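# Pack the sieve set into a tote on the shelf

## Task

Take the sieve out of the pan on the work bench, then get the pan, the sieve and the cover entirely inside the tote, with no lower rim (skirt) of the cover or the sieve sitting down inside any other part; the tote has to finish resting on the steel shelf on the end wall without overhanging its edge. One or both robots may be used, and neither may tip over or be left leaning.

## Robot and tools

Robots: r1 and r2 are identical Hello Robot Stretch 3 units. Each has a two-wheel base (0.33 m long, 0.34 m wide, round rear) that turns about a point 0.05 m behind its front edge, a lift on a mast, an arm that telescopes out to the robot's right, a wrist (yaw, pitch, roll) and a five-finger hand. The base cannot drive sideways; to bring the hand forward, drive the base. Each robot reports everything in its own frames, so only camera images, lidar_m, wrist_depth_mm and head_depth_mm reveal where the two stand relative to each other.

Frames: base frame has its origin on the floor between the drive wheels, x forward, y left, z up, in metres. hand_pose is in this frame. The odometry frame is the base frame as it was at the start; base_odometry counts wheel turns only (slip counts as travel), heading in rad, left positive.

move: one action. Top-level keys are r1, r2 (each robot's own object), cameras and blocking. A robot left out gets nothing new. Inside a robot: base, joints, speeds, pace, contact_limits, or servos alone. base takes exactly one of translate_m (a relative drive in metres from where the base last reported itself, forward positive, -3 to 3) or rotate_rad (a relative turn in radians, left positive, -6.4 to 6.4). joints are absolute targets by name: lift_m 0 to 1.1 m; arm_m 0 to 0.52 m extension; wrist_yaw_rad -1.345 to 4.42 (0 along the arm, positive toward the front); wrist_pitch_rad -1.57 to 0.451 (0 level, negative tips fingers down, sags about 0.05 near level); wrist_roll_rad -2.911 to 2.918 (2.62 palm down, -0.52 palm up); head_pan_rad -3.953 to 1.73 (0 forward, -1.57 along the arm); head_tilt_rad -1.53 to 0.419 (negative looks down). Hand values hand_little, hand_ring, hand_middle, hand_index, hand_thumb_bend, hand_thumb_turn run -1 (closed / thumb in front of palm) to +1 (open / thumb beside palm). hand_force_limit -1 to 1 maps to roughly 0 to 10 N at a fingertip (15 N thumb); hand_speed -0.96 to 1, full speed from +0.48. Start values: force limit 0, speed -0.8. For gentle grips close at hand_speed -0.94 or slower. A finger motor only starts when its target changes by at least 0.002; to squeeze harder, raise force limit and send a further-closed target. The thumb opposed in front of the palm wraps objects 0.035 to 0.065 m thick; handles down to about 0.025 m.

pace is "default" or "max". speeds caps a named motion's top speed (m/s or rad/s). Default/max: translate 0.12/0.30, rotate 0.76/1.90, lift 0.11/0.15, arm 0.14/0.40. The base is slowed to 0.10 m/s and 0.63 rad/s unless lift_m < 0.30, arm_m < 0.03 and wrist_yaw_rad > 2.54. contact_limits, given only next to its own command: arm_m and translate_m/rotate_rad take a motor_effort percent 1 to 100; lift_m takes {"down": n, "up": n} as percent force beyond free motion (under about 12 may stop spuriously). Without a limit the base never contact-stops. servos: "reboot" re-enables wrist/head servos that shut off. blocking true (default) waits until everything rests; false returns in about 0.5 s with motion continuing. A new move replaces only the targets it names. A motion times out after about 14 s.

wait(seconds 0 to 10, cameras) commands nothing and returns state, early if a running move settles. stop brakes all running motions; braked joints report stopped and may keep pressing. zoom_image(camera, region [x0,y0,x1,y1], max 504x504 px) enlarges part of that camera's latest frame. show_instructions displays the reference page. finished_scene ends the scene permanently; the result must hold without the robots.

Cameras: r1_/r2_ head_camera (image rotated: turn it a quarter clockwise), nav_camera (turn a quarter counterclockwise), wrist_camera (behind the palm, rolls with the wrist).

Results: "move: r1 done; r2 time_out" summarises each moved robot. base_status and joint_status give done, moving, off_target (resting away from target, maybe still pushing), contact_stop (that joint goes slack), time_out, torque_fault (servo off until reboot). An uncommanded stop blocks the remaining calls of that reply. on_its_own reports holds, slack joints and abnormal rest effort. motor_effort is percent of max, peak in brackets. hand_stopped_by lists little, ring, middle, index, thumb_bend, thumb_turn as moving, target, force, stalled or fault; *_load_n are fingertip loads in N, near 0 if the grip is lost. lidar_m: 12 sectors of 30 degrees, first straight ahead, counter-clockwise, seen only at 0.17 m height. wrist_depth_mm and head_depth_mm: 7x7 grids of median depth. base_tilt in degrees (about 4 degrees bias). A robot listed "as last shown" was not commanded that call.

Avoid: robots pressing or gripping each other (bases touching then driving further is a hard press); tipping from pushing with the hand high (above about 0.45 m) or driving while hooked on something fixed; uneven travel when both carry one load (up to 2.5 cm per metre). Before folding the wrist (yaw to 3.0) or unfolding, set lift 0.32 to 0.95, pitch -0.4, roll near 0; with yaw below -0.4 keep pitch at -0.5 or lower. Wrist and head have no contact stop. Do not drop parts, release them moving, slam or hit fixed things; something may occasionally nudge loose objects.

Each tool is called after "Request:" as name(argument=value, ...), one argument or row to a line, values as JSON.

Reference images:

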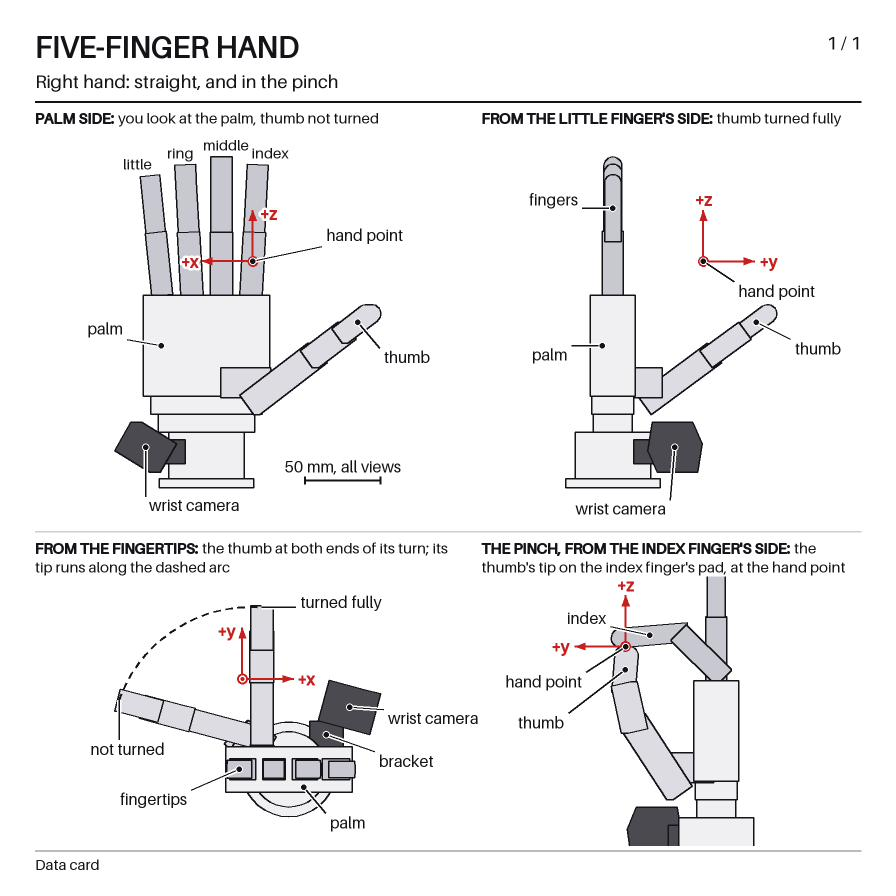

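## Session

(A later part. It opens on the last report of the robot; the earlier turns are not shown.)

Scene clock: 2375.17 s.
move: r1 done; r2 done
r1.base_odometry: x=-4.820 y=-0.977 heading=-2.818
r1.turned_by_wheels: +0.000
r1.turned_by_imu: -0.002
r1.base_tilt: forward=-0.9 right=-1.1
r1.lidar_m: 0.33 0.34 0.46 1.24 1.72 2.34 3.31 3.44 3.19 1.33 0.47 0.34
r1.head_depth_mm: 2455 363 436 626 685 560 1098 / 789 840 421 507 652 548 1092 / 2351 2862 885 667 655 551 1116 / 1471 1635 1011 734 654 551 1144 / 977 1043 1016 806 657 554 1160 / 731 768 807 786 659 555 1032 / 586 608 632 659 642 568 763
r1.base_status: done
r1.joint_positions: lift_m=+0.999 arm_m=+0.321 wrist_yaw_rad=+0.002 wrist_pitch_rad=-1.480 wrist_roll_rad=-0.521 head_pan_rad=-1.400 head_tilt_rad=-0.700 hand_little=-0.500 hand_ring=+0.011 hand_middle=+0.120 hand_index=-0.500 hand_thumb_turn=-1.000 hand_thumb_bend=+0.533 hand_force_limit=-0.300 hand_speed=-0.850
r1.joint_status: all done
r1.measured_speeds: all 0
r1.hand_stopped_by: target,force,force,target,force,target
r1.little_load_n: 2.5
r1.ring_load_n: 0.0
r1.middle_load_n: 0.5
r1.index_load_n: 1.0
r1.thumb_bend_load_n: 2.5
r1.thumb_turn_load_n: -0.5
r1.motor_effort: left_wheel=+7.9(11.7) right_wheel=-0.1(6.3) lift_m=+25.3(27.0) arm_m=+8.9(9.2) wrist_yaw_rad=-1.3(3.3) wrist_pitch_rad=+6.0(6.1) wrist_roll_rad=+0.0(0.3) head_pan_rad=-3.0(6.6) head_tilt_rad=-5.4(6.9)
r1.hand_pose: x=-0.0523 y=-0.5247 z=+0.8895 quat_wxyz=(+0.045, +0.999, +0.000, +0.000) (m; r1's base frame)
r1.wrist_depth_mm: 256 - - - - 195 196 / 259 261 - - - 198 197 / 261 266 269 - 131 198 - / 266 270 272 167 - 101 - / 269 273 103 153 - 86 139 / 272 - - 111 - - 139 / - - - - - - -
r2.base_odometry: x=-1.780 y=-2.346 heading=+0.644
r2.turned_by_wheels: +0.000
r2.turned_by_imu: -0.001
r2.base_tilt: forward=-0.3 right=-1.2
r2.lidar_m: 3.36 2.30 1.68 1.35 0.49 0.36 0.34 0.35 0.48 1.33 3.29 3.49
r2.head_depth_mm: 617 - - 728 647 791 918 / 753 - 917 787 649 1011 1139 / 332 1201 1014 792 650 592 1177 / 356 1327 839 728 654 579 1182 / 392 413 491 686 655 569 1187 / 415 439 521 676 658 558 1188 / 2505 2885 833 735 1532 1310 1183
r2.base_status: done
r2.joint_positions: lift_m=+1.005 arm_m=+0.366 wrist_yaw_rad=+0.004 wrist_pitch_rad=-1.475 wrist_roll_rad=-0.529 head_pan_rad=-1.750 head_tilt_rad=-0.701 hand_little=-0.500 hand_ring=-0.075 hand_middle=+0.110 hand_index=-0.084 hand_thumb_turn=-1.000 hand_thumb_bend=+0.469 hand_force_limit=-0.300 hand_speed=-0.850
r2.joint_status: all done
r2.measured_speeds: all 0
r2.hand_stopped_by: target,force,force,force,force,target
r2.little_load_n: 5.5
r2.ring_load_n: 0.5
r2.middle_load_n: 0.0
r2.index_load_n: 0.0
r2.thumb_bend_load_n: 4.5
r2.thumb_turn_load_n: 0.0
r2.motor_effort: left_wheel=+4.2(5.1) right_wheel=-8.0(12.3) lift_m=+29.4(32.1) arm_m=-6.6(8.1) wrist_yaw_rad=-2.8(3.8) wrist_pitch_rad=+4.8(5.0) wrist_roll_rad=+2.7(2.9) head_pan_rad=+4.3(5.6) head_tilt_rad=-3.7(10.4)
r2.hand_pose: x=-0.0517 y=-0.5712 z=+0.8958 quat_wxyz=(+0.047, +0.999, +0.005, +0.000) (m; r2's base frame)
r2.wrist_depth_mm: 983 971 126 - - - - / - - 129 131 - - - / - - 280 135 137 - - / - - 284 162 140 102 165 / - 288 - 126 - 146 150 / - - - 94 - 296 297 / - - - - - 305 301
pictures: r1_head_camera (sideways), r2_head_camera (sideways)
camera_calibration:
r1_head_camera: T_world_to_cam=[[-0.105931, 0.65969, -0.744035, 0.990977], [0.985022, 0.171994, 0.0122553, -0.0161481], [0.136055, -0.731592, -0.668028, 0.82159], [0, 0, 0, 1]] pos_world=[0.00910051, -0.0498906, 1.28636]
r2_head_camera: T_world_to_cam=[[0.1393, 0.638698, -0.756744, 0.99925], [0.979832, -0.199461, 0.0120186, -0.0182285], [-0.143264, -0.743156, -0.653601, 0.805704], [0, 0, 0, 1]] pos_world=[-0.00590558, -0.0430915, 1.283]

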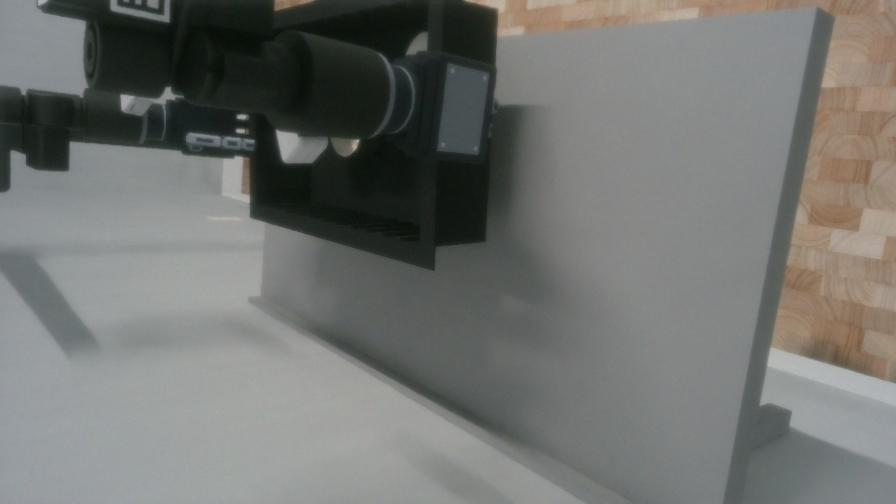

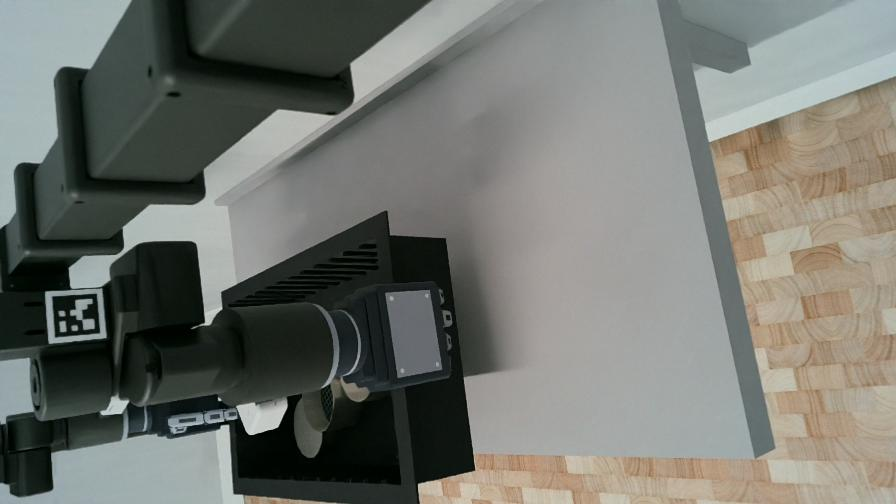

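Request:
move(
  r1={"base": {"translate_m": 0.015}, "speeds": {"translate_m": 0.05}},
  r2={"base": {"translate_m": -0.015}, "speeds": {"translate_m": 0.05}},
)

Request:
move(
  r1={"base": {"rotate_rad": 0.037}, "speeds": {"rotate_rad": 0.1, "wrist_roll_rad": 0.1}, "joints": {"wrist_roll_rad": -0.485}},
  r2={"base": {"rotate_rad": -0.035}, "speeds": {"rotate_rad": 0.1, "wrist_roll_rad": 0.1}, "joints": {"wrist_roll_rad": -0.56}},
  cameras=["r1_head_camera", "r2_head_camera"],
)

Scene clock: 2394.30 s.
move: r1 done; r2 done
r1.base_odometry: x=-4.834 y=-0.982 heading=-2.818
r1.turned_by_wheels: +0.000
r1.turned_by_imu: -0.001
r1.base_tilt: forward=-0.9 right=-1.1
r1.lidar_m: 0.32 0.33 0.44 1.19 1.72 2.35 3.32 3.46 3.20 1.27 0.45 0.33
r1.head_depth_mm: 2484 364 436 625 666 546 1092 / 791 837 421 507 653 549 1097 / 2246 2819 888 667 653 550 1119 / 1405 1548 1007 732 655 552 1143 / 935 996 972 809 655 553 1157 / 698 733 771 761 658 555 988 / 558 580 604 628 627 567 728
r1.base_status: done
r1.joint_positions: lift_m=+0.999 arm_m=+0.321 wrist_yaw_rad=+0.002 wrist_pitch_rad=-1.480 wrist_roll_rad=-0.521 head_pan_rad=-1.400 head_tilt_rad=-0.700 hand_little=-0.500 hand_ring=+0.011 hand_middle=+0.120 hand_index=-0.500 hand_thumb_turn=-1.000 hand_thumb_bend=+0.533 hand_force_limit=-0.300 hand_speed=-0.850
r1.joint_status: not commanded
r1.measured_speeds: all 0
r1.hand_stopped_by: target,force,force,target,force,target
r1.little_load_n: 3.0
r1.ring_load_n: 0.0
r1.middle_load_n: 0.5
r1.index_load_n: 1.0
r1.thumb_bend_load_n: 2.5
r1.thumb_turn_load_n: -0.5
r1.motor_effort: left_wheel=+8.0(9.9) right_wheel=-0.4(5.3) lift_m=+25.6(26.3) arm_m=+13.7(13.7) wrist_yaw_rad=-2.0(3.1) wrist_pitch_rad=+5.9(6.2) wrist_roll_rad=+0.2(0.3) head_pan_rad=-2.7(3.3) head_tilt_rad=-5.5(6.5)
r1.hand_pose: x=-0.0523 y=-0.5246 z=+0.8895 quat_wxyz=(+0.045, +0.999, +0.000, +0.000) (m; r1's base frame)
r1.wrist_depth_mm: 254 - - - - 194 197 / 258 263 - - - 198 197 / 261 265 267 - 131 199 - / 265 268 273 166 - 101 - / 272 272 103 153 - 85 139 / 270 - - 110 - - 140 / - - - - - - -
r2.base_odometry: x=-1.792 y=-2.355 heading=+0.644
r2.turned_by_wheels: +0.000
r2.turned_by_imu: +0.000
r2.base_tilt: forward=-0.3 right=-1.1
r2.lidar_m: 3.36 2.29 1.68 1.29 0.46 0.34 0.33 0.34 0.46 1.27 3.28 3.50
r2.head_depth_mm: 590 - - 712 646 758 879 / 721 - 898 790 647 890 1133 / 332 1150 994 790 651 589 1179 / 356 1267 841 729 653 580 1181 / 392 413 487 685 656 568 1178 / 416 438 521 675 657 557 1184 / 2541 2854 832 735 696 584 1185
r2.base_status: done
r2.joint_positions: lift_m=+1.005 arm_m=+0.366 wrist_yaw_rad=+0.004 wrist_pitch_rad=-1.475 wrist_roll_rad=-0.529 head_pan_rad=-1.750 head_tilt_rad=-0.701 hand_little=-0.500 hand_ring=-0.075 hand_middle=+0.110 hand_index=-0.084 hand_thumb_turn=-1.000 hand_thumb_bend=+0.469 hand_force_limit=-0.300 hand_speed=-0.850
r2.joint_status: not commanded
r2.measured_speeds: all 0
r2.hand_stopped_by: target,force,force,force,force,target
r2.little_load_n: 5.0
r2.ring_load_n: 0.5
r2.middle_load_n: 0.0
r2.index_load_n: 0.0
r2.thumb_bend_load_n: 4.0
r2.thumb_turn_load_n: 0.0
r2.motor_effort: left_wheel=+2.0(3.3) right_wheel=-6.8(10.5) lift_m=+27.4(28.1) arm_m=-5.4(5.9) wrist_yaw_rad=-3.7(3.7) wrist_pitch_rad=+4.8(5.0) wrist_roll_rad=+2.8(2.9) head_pan_rad=+3.9(5.3) head_tilt_rad=-2.8(3.4)
r2.hand_pose: x=-0.0517 y=-0.5711 z=+0.8958 quat_wxyz=(+0.047, +0.999, +0.005, +0.000) (m; r2's base frame)
r2.wrist_depth_mm: 986 991 126 - - - - / - - 130 131 - - - / - - 279 135 136 - - / - 287 284 162 140 102 165 / - 287 - 126 - 146 150 / - - - 94 - 297 295 / - - - - - 304 299
pictures: none

Scene clock: 2395.10 s.
move: r1 done; r2 done
r1.base_odometry: x=-4.834 y=-0.982 heading=-2.781
r1.turned_by_wheels: +0.037
r1.turned_by_imu: +0.037
r1.base_tilt: forward=-0.9 right=-1.2
r1.lidar_m: 0.32 0.33 0.46 1.37 1.74 2.43 3.33 3.47 3.14 1.10 0.44 0.33
r1.head_depth_mm: 2439 363 438 628 649 547 503 / 777 844 421 508 652 548 1096 / 1877 2439 886 670 652 549 1119 / 1174 1299 1054 733 653 552 1137 / 826 887 934 809 656 551 1140 / 635 674 711 739 656 568 947 / 518 541 568 594 614 577 706
r1.base_status: done
r1.joint_positions: lift_m=+0.999 arm_m=+0.321 wrist_yaw_rad=+0.002 wrist_pitch_rad=-1.480 wrist_roll_rad=-0.493 head_pan_rad=-1.400 head_tilt_rad=-0.700 hand_little=-0.500 hand_ring=+0.011 hand_middle=+0.120 hand_index=-0.500 hand_thumb_turn=-1.000 hand_thumb_bend=+0.533 hand_force_limit=-0.300 hand_speed=-0.850
r1.joint_status: all done
r1.measured_speeds: all 0
r1.hand_stopped_by: target,force,force,target,force,target
r1.little_load_n: 3.5
r1.ring_load_n: 0.0
r1.middle_load_n: 1.0
r1.index_load_n: 1.5
r1.thumb_bend_load_n: 1.5
r1.thumb_turn_load_n: 0.0
r1.motor_effort: left_wheel=-6.4(8.0) right_wheel=+6.0(7.2) lift_m=+26.0(26.6) arm_m=+14.9(14.9) wrist_yaw_rad=-1.4(2.4) wrist_pitch_rad=+5.7(6.2) wrist_roll_rad=+2.3(5.6) head_pan_rad=-3.5(3.7) head_tilt_rad=-6.2(6.2)
r1.hand_pose: x=-0.0540 y=-0.5238 z=+0.8894 quat_wxyz=(+0.045, +0.999, -0.014, +0.000) (m; r1's base frame)
r1.wrist_depth_mm: 255 - - - - 195 197 / 260 262 - 131 - 196 197 / 262 267 271 - 131 199 - / 263 272 273 166 - 101 155 / 267 270 103 153 - 86 138 / 268 - - 111 - - 140 / - - - - - - -
r2.base_odometry: x=-1.792 y=-2.355 heading=+0.609
r2.turned_by_wheels: -0.035
r2.turned_by_imu: -0.034
r2.base_tilt: forward=-0.3 right=-1.0
r2.lidar_m: 3.37 2.38 1.70 1.49 0.48 0.34 0.33 0.34 0.45 1.12 3.26 3.52
r2.head_depth_mm: 551 - - 682 644 751 849 / 663 - 840 768 650 886 1120 / 332 1032 962 787 650 590 1178 / 357 1177 821 748 653 579 1178 / 392 414 487 614 655 569 1179 / 416 438 519 674 657 557 1184 / 837 2784 833 731 678 571 1170
r2.base_status: done
r2.joint_positions: lift_m=+1.005 arm_m=+0.366 wrist_yaw_rad=+0.004 wrist_pitch_rad=-1.475 wrist_roll_rad=-0.566 head_pan_rad=-1.750 head_tilt_rad=-0.701 hand_little=-0.500 hand_ring=-0.075 hand_middle=+0.110 hand_index=-0.084 hand_thumb_turn=-1.000 hand_thumb_bend=+0.469 hand_force_limit=-0.300 hand_speed=-0.850
r2.joint_status: all done
r2.measured_speeds: all 0
r2.hand_stopped_by: target,force,force,force,force,target
r2.little_load_n: 5.5
r2.ring_load_n: 1.0
r2.middle_load_n: 0.0
r2.index_load_n: 0.0
r2.thumb_bend_load_n: 4.0
r2.thumb_turn_load_n: 0.5
r2.motor_effort: left_wheel=+6.8(9.7) right_wheel=-6.9(12.4) lift_m=+27.3(27.7) arm_m=-5.0(5.5) wrist_yaw_rad=-3.2(3.8) wrist_pitch_rad=+4.8(5.0) wrist_roll_rad=+1.7(4.5) head_pan_rad=+3.3(4.9) head_tilt_rad=-2.6(3.3)
r2.hand_pose: x=-0.0494 y=-0.5722 z=+0.8959 quat_wxyz=(+0.047, +0.999, +0.023, -0.001) (m; r2's base frame)
r2.wrist_depth_mm: 978 988 125 - - - 211 / - - 271 131 - - - / - - 279 135 136 - - / - 284 281 162 140 93 166 / - 287 - 126 - 146 150 / - - - 94 - 298 284 / - - - - - 304 284
pictures: r1_head_camera (sideways), r2_head_camera (sideways)
camera_calibration:
r1_head_camera: T_world_to_cam=[[-0.105964, 0.659846, -0.743892, 0.990799], [0.985019, 0.172007, 0.0122622, -0.0161564], [0.136045, -0.731448, -0.668188, 0.821802], [0, 0, 0, 1]] pos_world=[0.00910052, -0.0498899, 1.28636]
r2_head_camera: T_world_to_cam=[[0.139033, 0.638744, -0.756754, 0.99925], [0.979928, -0.198984, 0.0120812, -0.0183858], [-0.142865, -0.743244, -0.653588, 0.805699], [0, 0, 0, 1]] pos_world=[-0.00580552, -0.0430921, 1.283]

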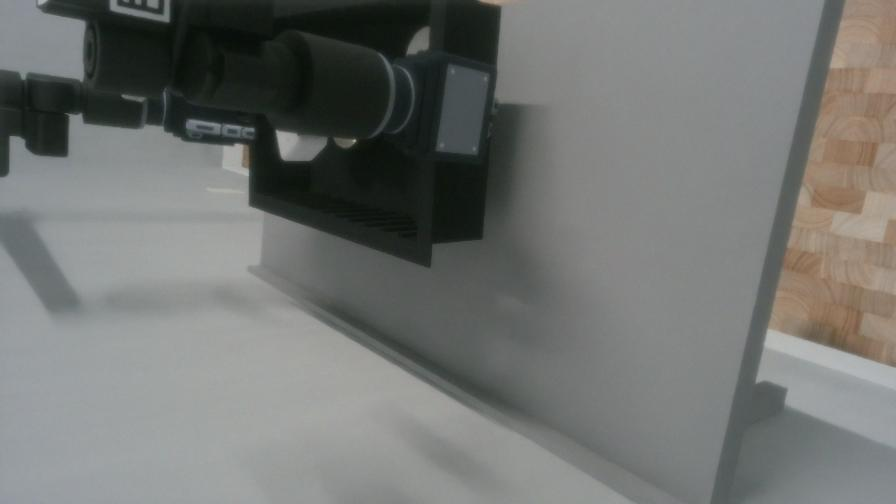

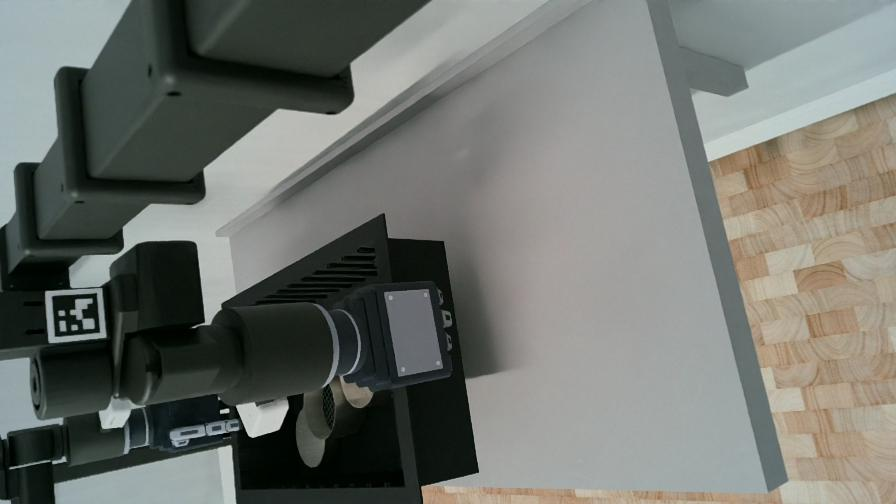

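Request:
move(
  r1={"base": {"rotate_rad": 0.037}, "speeds": {"rotate_rad": 0.1, "wrist_roll_rad": 0.1}, "joints": {"wrist_roll_rad": -0.455}},
  r2={"base": {"rotate_rad": -0.035}, "speeds": {"rotate_rad": 0.1, "wrist_roll_rad": 0.1}, "joints": {"wrist_roll_rad": -0.6}},
)

Request:
move(
  r1={"joints": {"head_pan_rad": -1.6, "head_tilt_rad": -0.75}},
  r2={"joints": {"head_pan_rad": -1.5, "head_tilt_rad": -0.75}},
  cameras=["r1_head_camera", "r2_head_camera"],
)

Scene clock: 2405.00 s.
move: r1 done; r2 done
r1.base_odometry: x=-4.834 y=-0.982 heading=-2.745
r1.turned_by_wheels: +0.037
r1.turned_by_imu: +0.036
r1.base_tilt: forward=-1.0 right=-1.2
r1.lidar_m: 0.32 0.33 0.48 1.63 1.76 2.54 3.34 4.11 3.14 0.98 0.42 0.32
r1.head_depth_mm: 1339 363 437 631 650 548 503 / 793 867 421 507 650 548 1094 / 1573 1861 865 669 653 550 1114 / 1012 1114 1038 758 656 550 1140 / 739 803 871 805 656 553 1146 / 586 622 664 710 658 568 898 / 486 510 536 567 597 581 690
r1.base_status: done
r1.joint_positions: lift_m=+0.999 arm_m=+0.321 wrist_yaw_rad=+0.001 wrist_pitch_rad=-1.477 wrist_roll_rad=-0.460 head_pan_rad=-1.400 head_tilt_rad=-0.700 hand_little=-0.500 hand_ring=+0.011 hand_middle=+0.120 hand_index=-0.500 hand_thumb_turn=-1.000 hand_thumb_bend=+0.533 hand_force_limit=-0.300 hand_speed=-0.850
r1.joint_status: all done
r1.measured_speeds: all 0
r1.hand_stopped_by: target,force,force,target,force,target
r1.little_load_n: 3.5
r1.ring_load_n: 0.0
r1.middle_load_n: 1.5
r1.index_load_n: 1.5
r1.thumb_bend_load_n: 1.5
r1.thumb_turn_load_n: 0.0
r1.motor_effort: left_wheel=-7.9(10.1) right_wheel=+7.6(10.3) lift_m=+28.1(28.1) arm_m=+18.4(18.5) wrist_yaw_rad=-0.7(3.1) wrist_pitch_rad=+5.4(6.1) wrist_roll_rad=+1.7(4.3) head_pan_rad=-2.7(3.5) head_tilt_rad=-4.4(6.2)
r1.hand_pose: x=-0.0560 y=-0.5234 z=+0.8895 quat_wxyz=(+0.047, +0.998, -0.031, +0.001) (m; r1's base frame)
r1.wrist_depth_mm: 256 - - - - 195 196 / 259 261 - 132 - 197 198 / 261 267 268 - 130 199 - / 266 270 271 167 - 101 155 / 269 272 103 153 - 86 139 / 268 - - 110 - - 141 / - - - - - - -
r2.base_odometry: x=-1.792 y=-2.355 heading=+0.575
r2.turned_by_wheels: -0.035
r2.turned_by_imu: -0.035
r2.base_tilt: forward=-0.4 right=-1.0
r2.lidar_m: 3.37 2.47 1.72 1.61 0.50 0.35 0.33 0.33 0.43 1.01 3.23 4.20
r2.head_depth_mm: 518 - - 645 631 734 825 / 614 - 782 748 646 863 1096 / 332 928 917 793 650 591 1171 / 357 1050 939 748 652 579 1179 / 391 414 491 616 654 569 1187 / 416 440 521 673 657 558 1176 / 841 1408 862 705 659 559 1169
r2.base_status: done
r2.joint_positions: lift_m=+1.005 arm_m=+0.366 wrist_yaw_rad=+0.004 wrist_pitch_rad=-1.472 wrist_roll_rad=-0.603 head_pan_rad=-1.750 head_tilt_rad=-0.701 hand_little=-0.500 hand_ring=-0.075 hand_middle=+0.110 hand_index=-0.084 hand_thumb_turn=-1.000 hand_thumb_bend=+0.469 hand_force_limit=-0.300 hand_speed=-0.850
r2.joint_status: all done
r2.measured_speeds: all 0
r2.hand_stopped_by: target,force,force,force,force,target
r2.little_load_n: 5.5
r2.ring_load_n: 1.0
r2.middle_load_n: 0.0
r2.index_load_n: 0.0
r2.thumb_bend_load_n: 4.0
r2.thumb_turn_load_n: 0.5
r2.motor_effort: left_wheel=+6.0(10.1) right_wheel=-6.6(11.2) lift_m=+27.1(27.1) arm_m=-4.3(4.9) wrist_yaw_rad=-3.0(3.5) wrist_pitch_rad=+4.2(4.7) wrist_roll_rad=+0.8(3.2) head_pan_rad=+4.0(4.7) head_tilt_rad=-1.2(2.5)
r2.hand_pose: x=-0.0471 y=-0.5741 z=+0.8962 quat_wxyz=(+0.049, +0.998, +0.042, -0.002) (m; r2's base frame)
r2.wrist_depth_mm: 970 978 126 - - - - / - 988 272 131 - - - / - 277 277 135 137 - - / - 281 282 162 139 93 166 / - 286 - 126 - 146 150 / - 292 - 94 - 297 273 / - - - - - 304 276
pictures: none

Scene clock: 2405.77 s.
move: r1 done; r2 done
r1.base_odometry: x=-4.834 y=-0.982 heading=-2.745
r1.turned_by_wheels: +0.000
r1.turned_by_imu: +0.000
r1.base_tilt: forward=-1.0 right=-1.2
r1.lidar_m: 0.32 0.33 0.48 1.64 1.76 2.54 3.33 4.09 3.13 0.99 0.42 0.32
r1.head_depth_mm: 338 3013 2318 1837 1525 1277 1140 / 355 378 778 738 624 536 1142 / 357 377 497 696 627 545 1139 / 769 411 469 679 629 549 1139 / 1735 1574 802 700 630 549 1141 / 1069 1084 946 764 629 550 1108 / 774 778 789 745 635 553 832
r1.base_status: not commanded
r1.joint_positions: lift_m=+0.999 arm_m=+0.321 wrist_yaw_rad=+0.001 wrist_pitch_rad=-1.477 wrist_roll_rad=-0.460 head_pan_rad=-1.606 head_tilt_rad=-0.750 hand_little=-0.500 hand_ring=+0.011 hand_middle=+0.120 hand_index=-0.500 hand_thumb_turn=-1.000 hand_thumb_bend=+0.533 hand_force_limit=-0.300 hand_speed=-0.850
r1.joint_status: all done
r1.measured_speeds: all 0
r1.hand_stopped_by: target,force,force,target,force,target
r1.little_load_n: 3.5
r1.ring_load_n: 0.0
r1.middle_load_n: 1.5
r1.index_load_n: 2.0
r1.thumb_bend_load_n: 1.5
r1.thumb_turn_load_n: 0.0
r1.motor_effort: left_wheel=-7.2(8.2) right_wheel=+6.9(7.8) lift_m=+27.6(28.7) arm_m=+18.7(18.9) wrist_yaw_rad=-1.0(2.3) wrist_pitch_rad=+5.3(5.5) wrist_roll_rad=+1.3(1.7) head_pan_rad=-2.1(6.1) head_tilt_rad=-6.3(7.8)
r1.hand_pose: x=-0.0560 y=-0.5234 z=+0.8895 quat_wxyz=(+0.047, +0.998, -0.031, +0.001) (m; r1's base frame)
r1.wrist_depth_mm: 257 - - - - 196 197 / 261 263 - 132 - 196 198 / 262 266 270 - 131 198 - / 263 269 272 165 - 101 156 / 267 272 103 154 - 86 139 / 273 - - 111 - - 140 / - - - - - - -
r2.base_odometry: x=-1.792 y=-2.355 heading=+0.575
r2.turned_by_wheels: +0.000
r2.turned_by_imu: +0.000
r2.base_tilt: forward=-0.3 right=-1.0
r2.lidar_m: 3.37 2.47 1.71 1.61 0.50 0.35 0.33 0.33 0.43 1.01 3.23 4.19
r2.head_depth_mm: 386 936 896 744 622 942 1068 / 385 829 706 725 625 1237 1156 / 394 431 507 709 626 1247 1162 / 896 934 812 713 629 1251 1153 / 2687 1503 753 734 630 579 1159 / 2749 2932 2338 1845 1494 1276 1166 / 2741 2957 2320 1863 1542 1331 1173
r2.base_status: not commanded
r2.joint_positions: lift_m=+1.005 arm_m=+0.366 wrist_yaw_rad=+0.004 wrist_pitch_rad=-1.472 wrist_roll_rad=-0.603 head_pan_rad=-1.495 head_tilt_rad=-0.746 hand_little=-0.500 hand_ring=-0.075 hand_middle=+0.110 hand_index=-0.084 hand_thumb_turn=-1.000 hand_thumb_bend=+0.469 hand_force_limit=-0.300 hand_speed=-0.850
r2.joint_status: all done
r2.measured_speeds: all 0
r2.hand_stopped_by: target,force,force,force,force,target
r2.little_load_n: 5.5
r2.ring_load_n: 1.0
r2.middle_load_n: 0.5
r2.index_load_n: 0.0
r2.thumb_bend_load_n: 4.0
r2.thumb_turn_load_n: 0.5
r2.motor_effort: left_wheel=+6.4(6.4) right_wheel=-6.7(7.0) lift_m=+27.8(27.8) arm_m=-4.6(4.7) wrist_yaw_rad=-3.0(3.4) wrist_pitch_rad=+4.1(4.3) wrist_roll_rad=+0.8(0.8) head_pan_rad=+4.5(5.5) head_tilt_rad=-5.2(8.1)
r2.hand_pose: x=-0.0471 y=-0.5741 z=+0.8962 quat_wxyz=(+0.049, +0.998, +0.042, -0.002) (m; r2's base frame)
r2.wrist_depth_mm: 984 986 125 - - - - / - 1000 274 131 - - - / - 277 278 135 137 - - / - 282 282 162 139 93 166 / - 286 - 126 - 146 150 / - 291 - 94 - 298 274 / - - - - - 303 276
pictures: r1_head_camera (sideways), r2_head_camera (sideways)
camera_calibration:
r1_head_camera: T_world_to_cam=[[0.03213, 0.704102, -0.709372, 0.94495], [0.999374, -0.0331318, 0.0123796, -0.0164196], [-0.0147863, -0.709326, -0.704726, 0.87024], [0, 0, 0, 1]] pos_world=[-0.00108432, -0.0486009, 1.2838]
r2_head_camera: T_world_to_cam=[[-0.028944, 0.686439, -0.726611, 0.960959], [0.998489, 0.0538248, 0.0110749, -0.0171836], [0.0467119, -0.725193, -0.68696, 0.847902], [0, 0, 0, 1]] pos_world=[0.00536458, -0.0438223, 1.28091]

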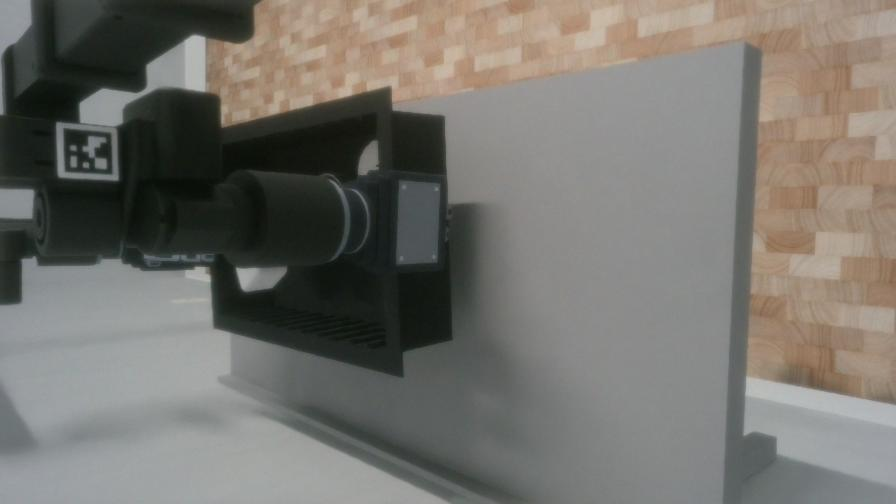

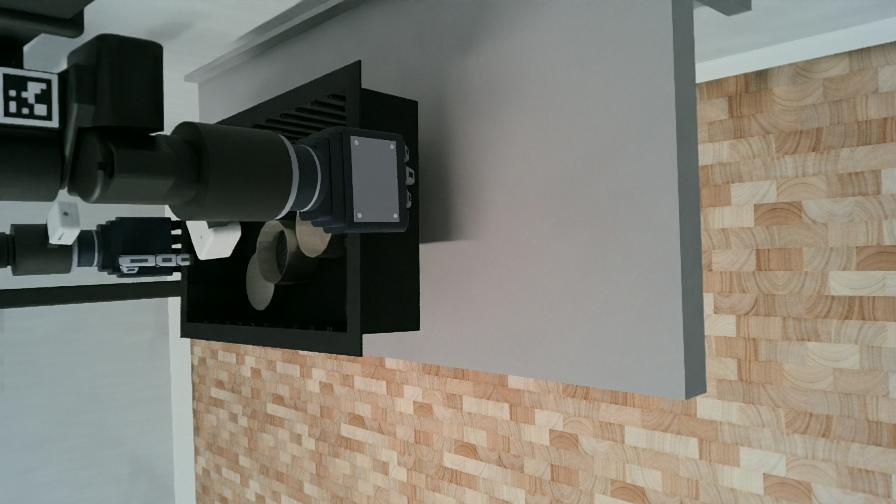

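Request:
move(
  r1={"base": {"rotate_rad": 0.032}, "speeds": {"rotate_rad": 0.1, "wrist_roll_rad": 0.1}, "joints": {"wrist_roll_rad": -0.43}},
  r2={"base": {"rotate_rad": -0.03}, "speeds": {"rotate_rad": 0.1, "wrist_roll_rad": 0.1}, "joints": {"wrist_roll_rad": -0.63}},
)

Request:
move(
  r1={"joints": {"lift_m": 0.951}, "speeds": {"lift_m": 0.03}, "contact_limits": {"lift_m": {"down": 15}}},
  r2={"joints": {"lift_m": 0.956}, "speeds": {"lift_m": 0.03}, "contact_limits": {"lift_m": {"down": 15}}},
  cameras=["r1_head_camera", "r2_head_camera", "r1_wrist_camera"],
)

Scene clock: 2434.40 s.
move: r1 done; r2 done
r1.base_odometry: x=-4.834 y=-0.982 heading=-2.713
r1.turned_by_wheels: +0.032
r1.turned_by_imu: +0.031
r1.base_tilt: forward=-1.0 right=-1.2
r1.lidar_m: 0.31 0.34 0.50 1.66 1.78 2.63 3.32 4.00 3.11 0.90 0.41 0.32
r1.head_depth_mm: 302 2966 2292 1842 1483 568 1137 / 361 378 764 712 624 534 1140 / 359 378 497 694 628 546 1142 / 794 489 481 697 627 547 1147 / 1403 1322 803 700 630 549 1143 / 935 963 913 764 630 562 1085 / 701 714 724 721 633 565 804
r1.base_status: done
r1.joint_positions: lift_m=+0.999 arm_m=+0.321 wrist_yaw_rad=+0.001 wrist_pitch_rad=-1.473 wrist_roll_rad=-0.435 head_pan_rad=-1.600 head_tilt_rad=-0.750 hand_little=-0.500 hand_ring=+0.011 hand_middle=+0.120 hand_index=-0.500 hand_thumb_turn=-1.000 hand_thumb_bend=+0.533 hand_force_limit=-0.300 hand_speed=-0.850
r1.joint_status: all done
r1.measured_speeds: all 0
r1.hand_stopped_by: target,force,force,target,force,target
r1.little_load_n: 3.5
r1.ring_load_n: 0.0
r1.middle_load_n: 2.0
r1.index_load_n: 2.0
r1.thumb_bend_load_n: 2.0
r1.thumb_turn_load_n: 0.5
r1.motor_effort: left_wheel=-8.5(11.9) right_wheel=+8.2(11.8) lift_m=+30.0(30.5) arm_m=+15.6(19.3) wrist_yaw_rad=-1.2(2.0) wrist_pitch_rad=+4.7(5.5) wrist_roll_rad=+1.6(2.5) head_pan_rad=+3.1(3.5) head_tilt_rad=-5.3(6.3)
r1.hand_pose: x=-0.0574 y=-0.5235 z=+0.8897 quat_wxyz=(+0.049, +0.998, -0.044, +0.002) (m; r1's base frame)
r1.wrist_depth_mm: 254 - - - - 196 197 / 261 261 - 132 - 197 200 / 261 267 271 - 131 199 - / 264 271 272 166 - 95 155 / 267 271 103 153 - 85 139 / 270 - - 111 - - 140 / - - - - - - -
r2.base_odometry: x=-1.792 y=-2.355 heading=+0.545
r2.turned_by_wheels: -0.030
r2.turned_by_imu: -0.030
r2.base_tilt: forward=-0.4 right=-1.0
r2.lidar_m: 3.36 2.56 1.73 1.61 0.52 0.35 0.33 0.33 0.42 0.93 3.21 4.07
r2.head_depth_mm: 386 867 877 740 620 873 1047 / 384 1068 706 721 624 1239 1152 / 395 433 509 705 624 1246 1159 / 879 925 806 710 626 1246 1156 / 2700 1137 746 730 627 1249 1163 / 2750 2916 2298 1798 679 1251 1162 / 2723 2967 2315 1854 1550 1328 1165
r2.base_status: done
r2.joint_positions: lift_m=+1.005 arm_m=+0.366 wrist_yaw_rad=+0.004 wrist_pitch_rad=-1.467 wrist_roll_rad=-0.632 head_pan_rad=-1.495 head_tilt_rad=-0.750 hand_little=-0.500 hand_ring=-0.075 hand_middle=+0.110 hand_index=-0.084 hand_thumb_turn=-1.000 hand_thumb_bend=+0.469 hand_force_limit=-0.300 hand_speed=-0.850
r2.joint_status: all done
r2.measured_speeds: all 0
r2.hand_stopped_by: target,force,force,force,force,target
r2.little_load_n: 5.5
r2.ring_load_n: 1.5
r2.middle_load_n: 1.0
r2.index_load_n: 0.0
r2.thumb_bend_load_n: 4.0
r2.thumb_turn_load_n: 0.0
r2.motor_effort: left_wheel=+5.1(10.3) right_wheel=-5.1(11.3) lift_m=+31.0(32.0) arm_m=-3.9(4.2) wrist_yaw_rad=-3.0(3.6) wrist_pitch_rad=+3.3(4.2) wrist_roll_rad=+0.3(2.1) head_pan_rad=-1.4(2.5) head_tilt_rad=-5.6(6.2)
r2.hand_pose: x=-0.0453 y=-0.5760 z=+0.8966 quat_wxyz=(+0.051, +0.997, +0.056, -0.003) (m; r2's base frame)
r2.wrist_depth_mm: 983 269 126 - - - - / 978 273 271 131 - - - / - 276 279 135 136 - - / - 279 281 162 140 93 165 / 286 285 - 127 - 146 150 / - 288 - 94 - 299 262 / - - - - - 303 267
pictures: none

Scene clock: 2436.47 s.
move: r1 done; r2 done
r1.base_odometry: x=-4.834 y=-0.982 heading=-2.713
r1.turned_by_wheels: +0.000
r1.turned_by_imu: +0.000
r1.base_tilt: forward=-0.9 right=-1.1
r1.lidar_m: 0.32 0.34 0.50 1.66 1.77 2.64 3.34 3.99 3.12 0.90 0.41 0.32
r1.head_depth_mm: 2574 313 2174 1840 1488 568 1133 / 2588 397 868 710 623 534 1141 / 1307 396 454 632 626 545 1142 / 820 935 471 586 626 547 1139 / 1390 1436 902 707 630 551 1150 / 933 957 912 766 633 562 1091 / 698 710 724 720 633 565 802
r1.base_status: not commanded
r1.joint_positions: lift_m=+0.951 arm_m=+0.321 wrist_yaw_rad=+0.001 wrist_pitch_rad=-1.473 wrist_roll_rad=-0.435 head_pan_rad=-1.600 head_tilt_rad=-0.750 hand_little=-0.500 hand_ring=+0.011 hand_middle=+0.120 hand_index=-0.500 hand_thumb_turn=-1.000 hand_thumb_bend=+0.533 hand_force_limit=-0.300 hand_speed=-0.850
r1.joint_status: all done
r1.measured_speeds: all 0
r1.hand_stopped_by: target,force,force,target,force,target
r1.little_load_n: 3.5
r1.ring_load_n: 0.0
r1.middle_load_n: 2.5
r1.index_load_n: 2.5
r1.thumb_bend_load_n: 1.5
r1.thumb_turn_load_n: 0.5
r1.motor_effort: left_wheel=-8.3(9.3) right_wheel=+7.4(8.6) lift_m=+25.7(31.3) arm_m=+9.1(16.7) wrist_yaw_rad=-0.4(2.2) wrist_pitch_rad=+4.7(4.8) wrist_roll_rad=+1.4(1.7) head_pan_rad=+2.7(3.3) head_tilt_rad=-4.3(5.7)
r1.contact_limits: lift_m down 15 (down: maximum 72; up: maximum 65)
r1.hand_pose: x=-0.0574 y=-0.5236 z=+0.8417 quat_wxyz=(+0.049, +0.998, -0.044, +0.002) (m; r1's base frame)
r1.wrist_depth_mm: 211 - 129 - - 196 198 / 214 216 - 132 - 198 199 / 214 222 224 142 131 200 - / 220 222 225 166 107 101 155 / 222 224 103 153 - 86 139 / 223 - - 111 - 250 139 / - - - - - - -
r2.base_odometry: x=-1.792 y=-2.355 heading=+0.545
r2.turned_by_wheels: +0.000
r2.turned_by_imu: +0.000
r2.base_tilt: forward=-0.3 right=-1.1
r2.lidar_m: 3.36 2.56 1.73 1.62 0.52 0.35 0.33 0.33 0.42 0.93 3.22 4.06
r2.head_depth_mm: 419 417 871 740 622 901 1046 / 404 424 826 708 623 1234 1149 / 1588 434 490 689 622 1247 1156 / 882 958 849 707 626 1243 1157 / 2708 1507 880 711 628 1247 1163 / 2743 2952 2316 1802 678 1253 1159 / 2730 2944 2324 1872 1544 1331 1167
r2.base_status: not commanded
r2.joint_positions: lift_m=+0.956 arm_m=+0.366 wrist_yaw_rad=+0.004 wrist_pitch_rad=-1.467 wrist_roll_rad=-0.632 head_pan_rad=-1.497 head_tilt_rad=-0.750 hand_little=-0.500 hand_ring=-0.075 hand_middle=+0.110 hand_index=-0.084 hand_thumb_turn=-1.000 hand_thumb_bend=+0.469 hand_force_limit=-0.300 hand_speed=-0.850
r2.joint_status: all done
r2.measured_speeds: all 0
r2.hand_stopped_by: target,force,force,force,force,target
r2.little_load_n: 5.5
r2.ring_load_n: 1.5
r2.middle_load_n: 0.5
r2.index_load_n: 0.0
r2.thumb_bend_load_n: 4.0
r2.thumb_turn_load_n: 0.5
r2.motor_effort: left_wheel=+5.3(5.6) right_wheel=-5.2(5.5) lift_m=+25.8(29.5) arm_m=-3.2(4.0) wrist_yaw_rad=-3.0(3.6) wrist_pitch_rad=+3.2(3.5) wrist_roll_rad=+0.3(0.5) head_pan_rad=-4.2(5.1) head_tilt_rad=-5.6(6.1)
r2.contact_limits: lift_m down 15 (down: maximum 72; up: maximum 65)
r2.hand_pose: x=-0.0453 y=-0.5760 z=+0.8476 quat_wxyz=(+0.051, +0.997, +0.056, -0.003) (m; r2's base frame)
r2.wrist_depth_mm: 917 221 126 - - - - / 940 225 131 131 - - - / 230 229 229 135 137 - - / 232 232 234 162 140 93 165 / 235 236 - 127 - 146 150 / 240 240 - 94 - 248 247 / - - - - - 253 252
pictures: r1_head_camera (sideways), r1_wrist_camera, r2_head_camera (sideways)
camera_calibration:
r1_head_camera: T_world_to_cam=[[0.0283258, 0.704259, -0.709378, 0.944959], [0.999538, -0.0277565, 0.0123559, -0.0163654], [-0.0109881, -0.709401, -0.70472, 0.870231], [0, 0, 0, 1]] pos_world=[-0.000846738, -0.0486077, 1.2838]
r1_wrist_camera: T_world_to_cam=[[-0.877248, -0.472658, 0.0838475, -0.31882], [-0.468239, 0.88102, 0.0674948, 0.384437], [-0.105773, 0.019949, -0.99419, 0.996005], [0, 0, 0, 1]] pos_world=[0.00567502, -0.509259, 0.991003]
r2_head_camera: T_world_to_cam=[[-0.0278668, 0.689466, -0.723782, 0.957309], [0.998588, 0.0519578, 0.0110471, -0.0171349], [0.0452228, -0.722452, -0.68994, 0.851866], [0, 0, 0, 1]] pos_world=[0.00526403, -0.0437086, 1.28081]

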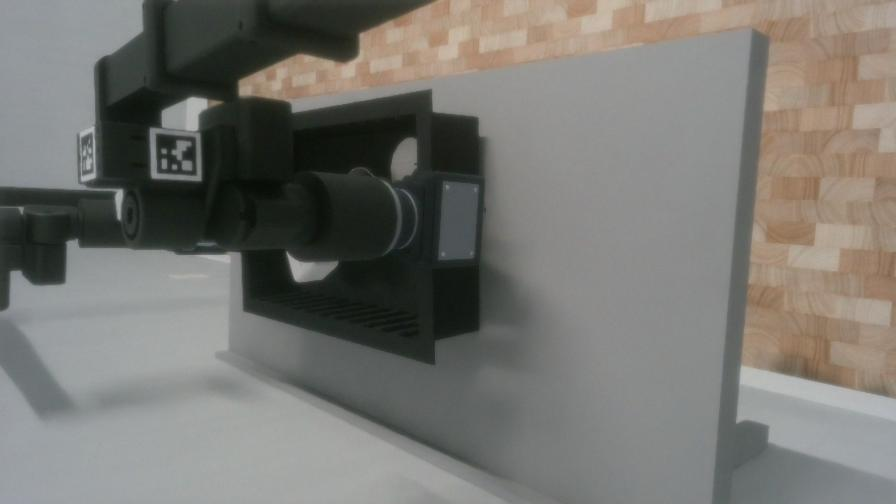

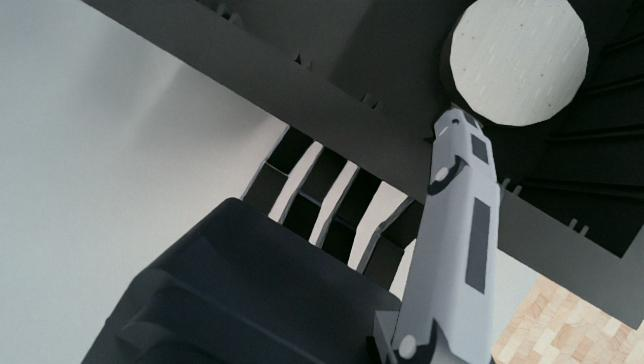

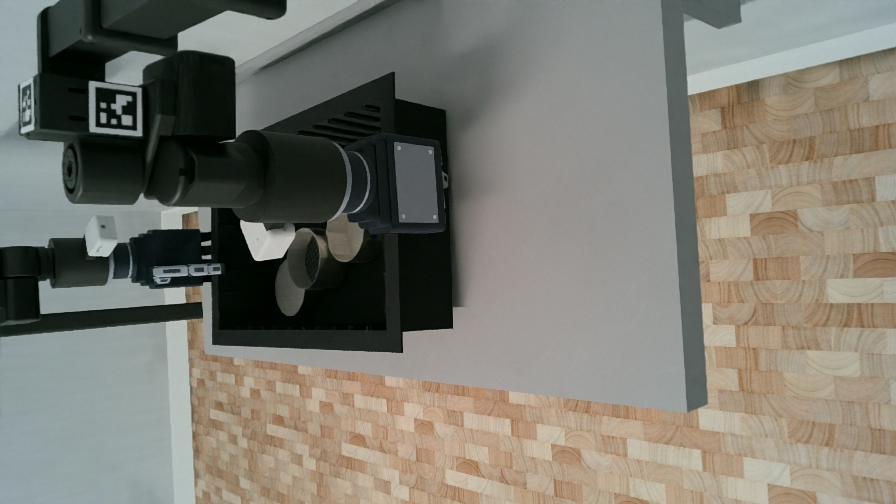

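Request:
move(
  r1={"joints": {"lift_m": 0.941}, "speeds": {"lift_m": 0.02}, "contact_limits": {"lift_m": {"down": 14}}},
  r2={"joints": {"lift_m": 0.946}, "speeds": {"lift_m": 0.02}, "contact_limits": {"lift_m": {"down": 14}}},
  cameras=["r1_head_camera", "r2_head_camera"],
)

Scene clock: 2445.23 s.
move: r1 done; r2 done
r1.base_odometry: x=-4.834 y=-0.982 heading=-2.713
r1.turned_by_wheels: +0.000
r1.turned_by_imu: -0.001
r1.base_tilt: forward=-0.9 right=-1.2
r1.lidar_m: 0.31 0.34 0.50 1.66 1.78 2.63 3.32 3.99 3.11 0.90 0.41 0.32
r1.head_depth_mm: 2633 327 - 1790 1493 569 1136 / 2607 397 850 709 625 533 1138 / 1382 403 449 648 626 547 1142 / 814 946 477 584 630 547 1145 / 1383 1439 907 699 631 549 1139 / 930 954 912 766 631 561 1083 / 698 713 729 718 634 564 805
r1.base_status: not commanded
r1.joint_positions: lift_m=+0.941 arm_m=+0.321 wrist_yaw_rad=+0.001 wrist_pitch_rad=-1.473 wrist_roll_rad=-0.435 head_pan_rad=-1.600 head_tilt_rad=-0.750 hand_little=-0.500 hand_ring=+0.011 hand_middle=+0.120 hand_index=-0.499 hand_thumb_turn=-1.000 hand_thumb_bend=+0.533 hand_force_limit=-0.300 hand_speed=-0.850
r1.joint_status: all done
r1.measured_speeds: all 0
r1.hand_stopped_by: target,force,force,target,force,target
r1.little_load_n: 0.0
r1.ring_load_n: 0.5
r1.middle_load_n: 1.0
r1.index_load_n: 4.5
r1.thumb_bend_load_n: 4.0
r1.thumb_turn_load_n: 1.5
r1.motor_effort: left_wheel=-8.7(9.0) right_wheel=+8.5(8.5) lift_m=+26.2(27.9) arm_m=-3.6(4.8) wrist_yaw_rad=-0.1(2.8) wrist_pitch_rad=+4.6(4.8) wrist_roll_rad=+1.4(1.6) head_pan_rad=+2.7(3.0) head_tilt_rad=-3.1(5.3)
r1.contact_limits: lift_m down 14 (down: maximum 72; up: maximum 65)
r1.hand_pose: x=-0.0574 y=-0.5235 z=+0.8316 quat_wxyz=(+0.049, +0.998, -0.044, +0.002) (m; r1's base frame)
r1.wrist_depth_mm: 202 - - - - 198 201 / 206 208 - - - 200 203 / 208 211 214 142 131 200 - / 210 212 214 166 107 101 155 / 212 214 103 156 - 86 143 / 214 - - 110 - 239 144 / - - - - - - -
r2.base_odometry: x=-1.792 y=-2.355 heading=+0.545
r2.turned_by_wheels: +0.000
r2.turned_by_imu: +0.000
r2.base_tilt: forward=-0.4 right=-1.1
r2.lidar_m: 3.37 2.56 1.73 1.61 0.52 0.35 0.33 0.33 0.42 0.93 3.23 4.09
r2.head_depth_mm: 429 367 864 740 621 913 1039 / 412 428 831 708 623 1223 1148 / 1726 439 489 618 625 1244 1153 / 874 971 857 708 627 1252 1159 / 2668 1500 902 714 629 1253 1164 / 2772 2944 2295 1759 662 1249 1159 / 2728 2900 2325 1866 1544 1331 1161
r2.base_status: not commanded
r2.joint_positions: lift_m=+0.946 arm_m=+0.366 wrist_yaw_rad=+0.004 wrist_pitch_rad=-1.467 wrist_roll_rad=-0.637 head_pan_rad=-1.500 head_tilt_rad=-0.750 hand_little=-0.499 hand_ring=-0.075 hand_middle=+0.110 hand_index=-0.084 hand_thumb_turn=-1.000 hand_thumb_bend=+0.470 hand_force_limit=-0.300 hand_speed=-0.850
r2.joint_status: all done
r2.measured_speeds: all 0
r2.hand_stopped_by: target,force,force,force,force,target
r2.little_load_n: 9.5
r2.ring_load_n: -0.5
r2.middle_load_n: 0.0
r2.index_load_n: 0.0
r2.thumb_bend_load_n: 8.5
r2.thumb_turn_load_n: 1.0
r2.motor_effort: left_wheel=+5.2(5.5) right_wheel=-5.3(5.6) lift_m=+23.7(26.6) arm_m=-2.5(3.4) wrist_yaw_rad=-3.4(3.6) wrist_pitch_rad=+3.3(3.4) wrist_roll_rad=+2.1(2.2) head_pan_rad=-3.4(4.8) head_tilt_rad=-5.6(6.2)
r2.contact_limits: lift_m down 14 (down: maximum 72; up: maximum 65)
r2.hand_pose: x=-0.0450 y=-0.5761 z=+0.8376 quat_wxyz=(+0.051, +0.997, +0.059, -0.003) (m; r2's base frame)
r2.wrist_depth_mm: 907 212 129 - - - - / 939 214 216 132 - - - / 219 220 220 135 135 - - / 222 223 223 162 138 92 153 / 225 227 - 126 - 141 143 / 229 230 - 94 - 238 238 / 234 - - - - 242 242
pictures: r1_head_camera (sideways), r2_head_camera (sideways)
camera_calibration:
r1_head_camera: T_world_to_cam=[[0.0282554, 0.704262, -0.709378, 0.944959], [0.999541, -0.0276359, 0.0123763, -0.0163867], [-0.0108881, -0.709402, -0.70472, 0.870231], [0, 0, 0, 1]] pos_world=[-0.000845817, -0.0486078, 1.2838]
r2_head_camera: T_world_to_cam=[[-0.0259401, 0.68962, -0.723707, 0.957204], [0.998728, 0.0491918, 0.0110771, -0.0171955], [0.0432394, -0.722499, -0.690019, 0.851982], [0, 0, 0, 1]] pos_world=[0.00516435, -0.0437054, 1.28081]

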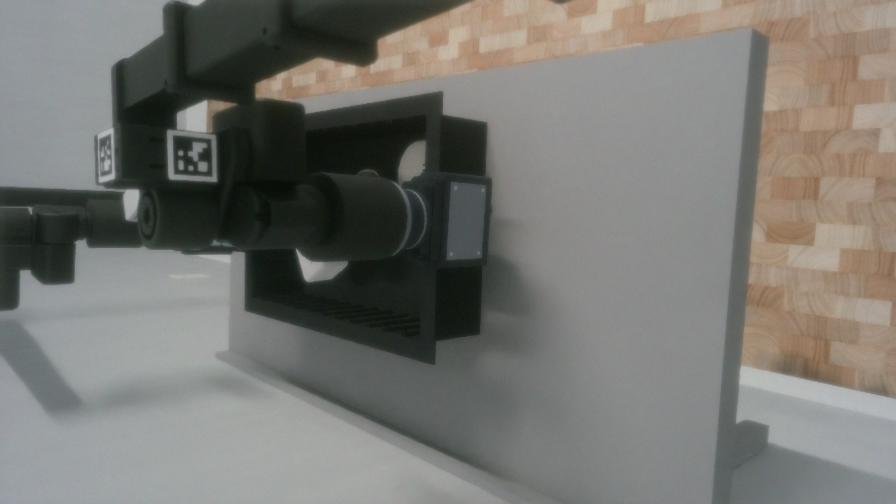

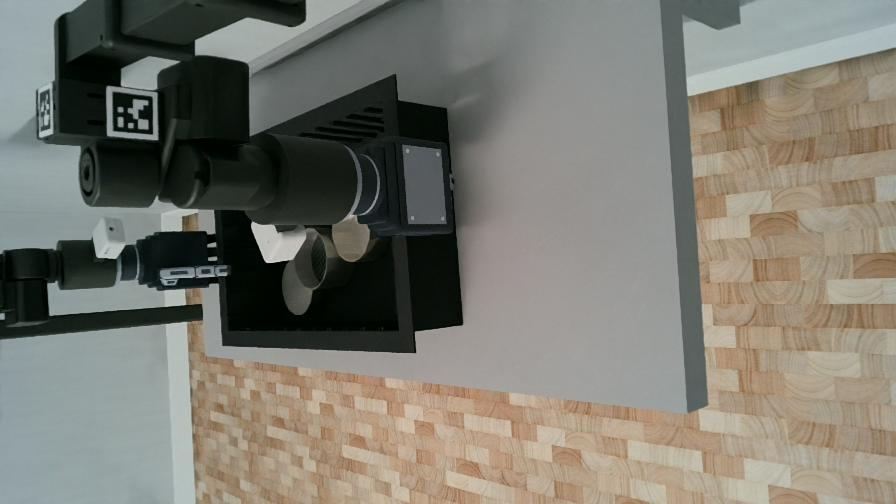

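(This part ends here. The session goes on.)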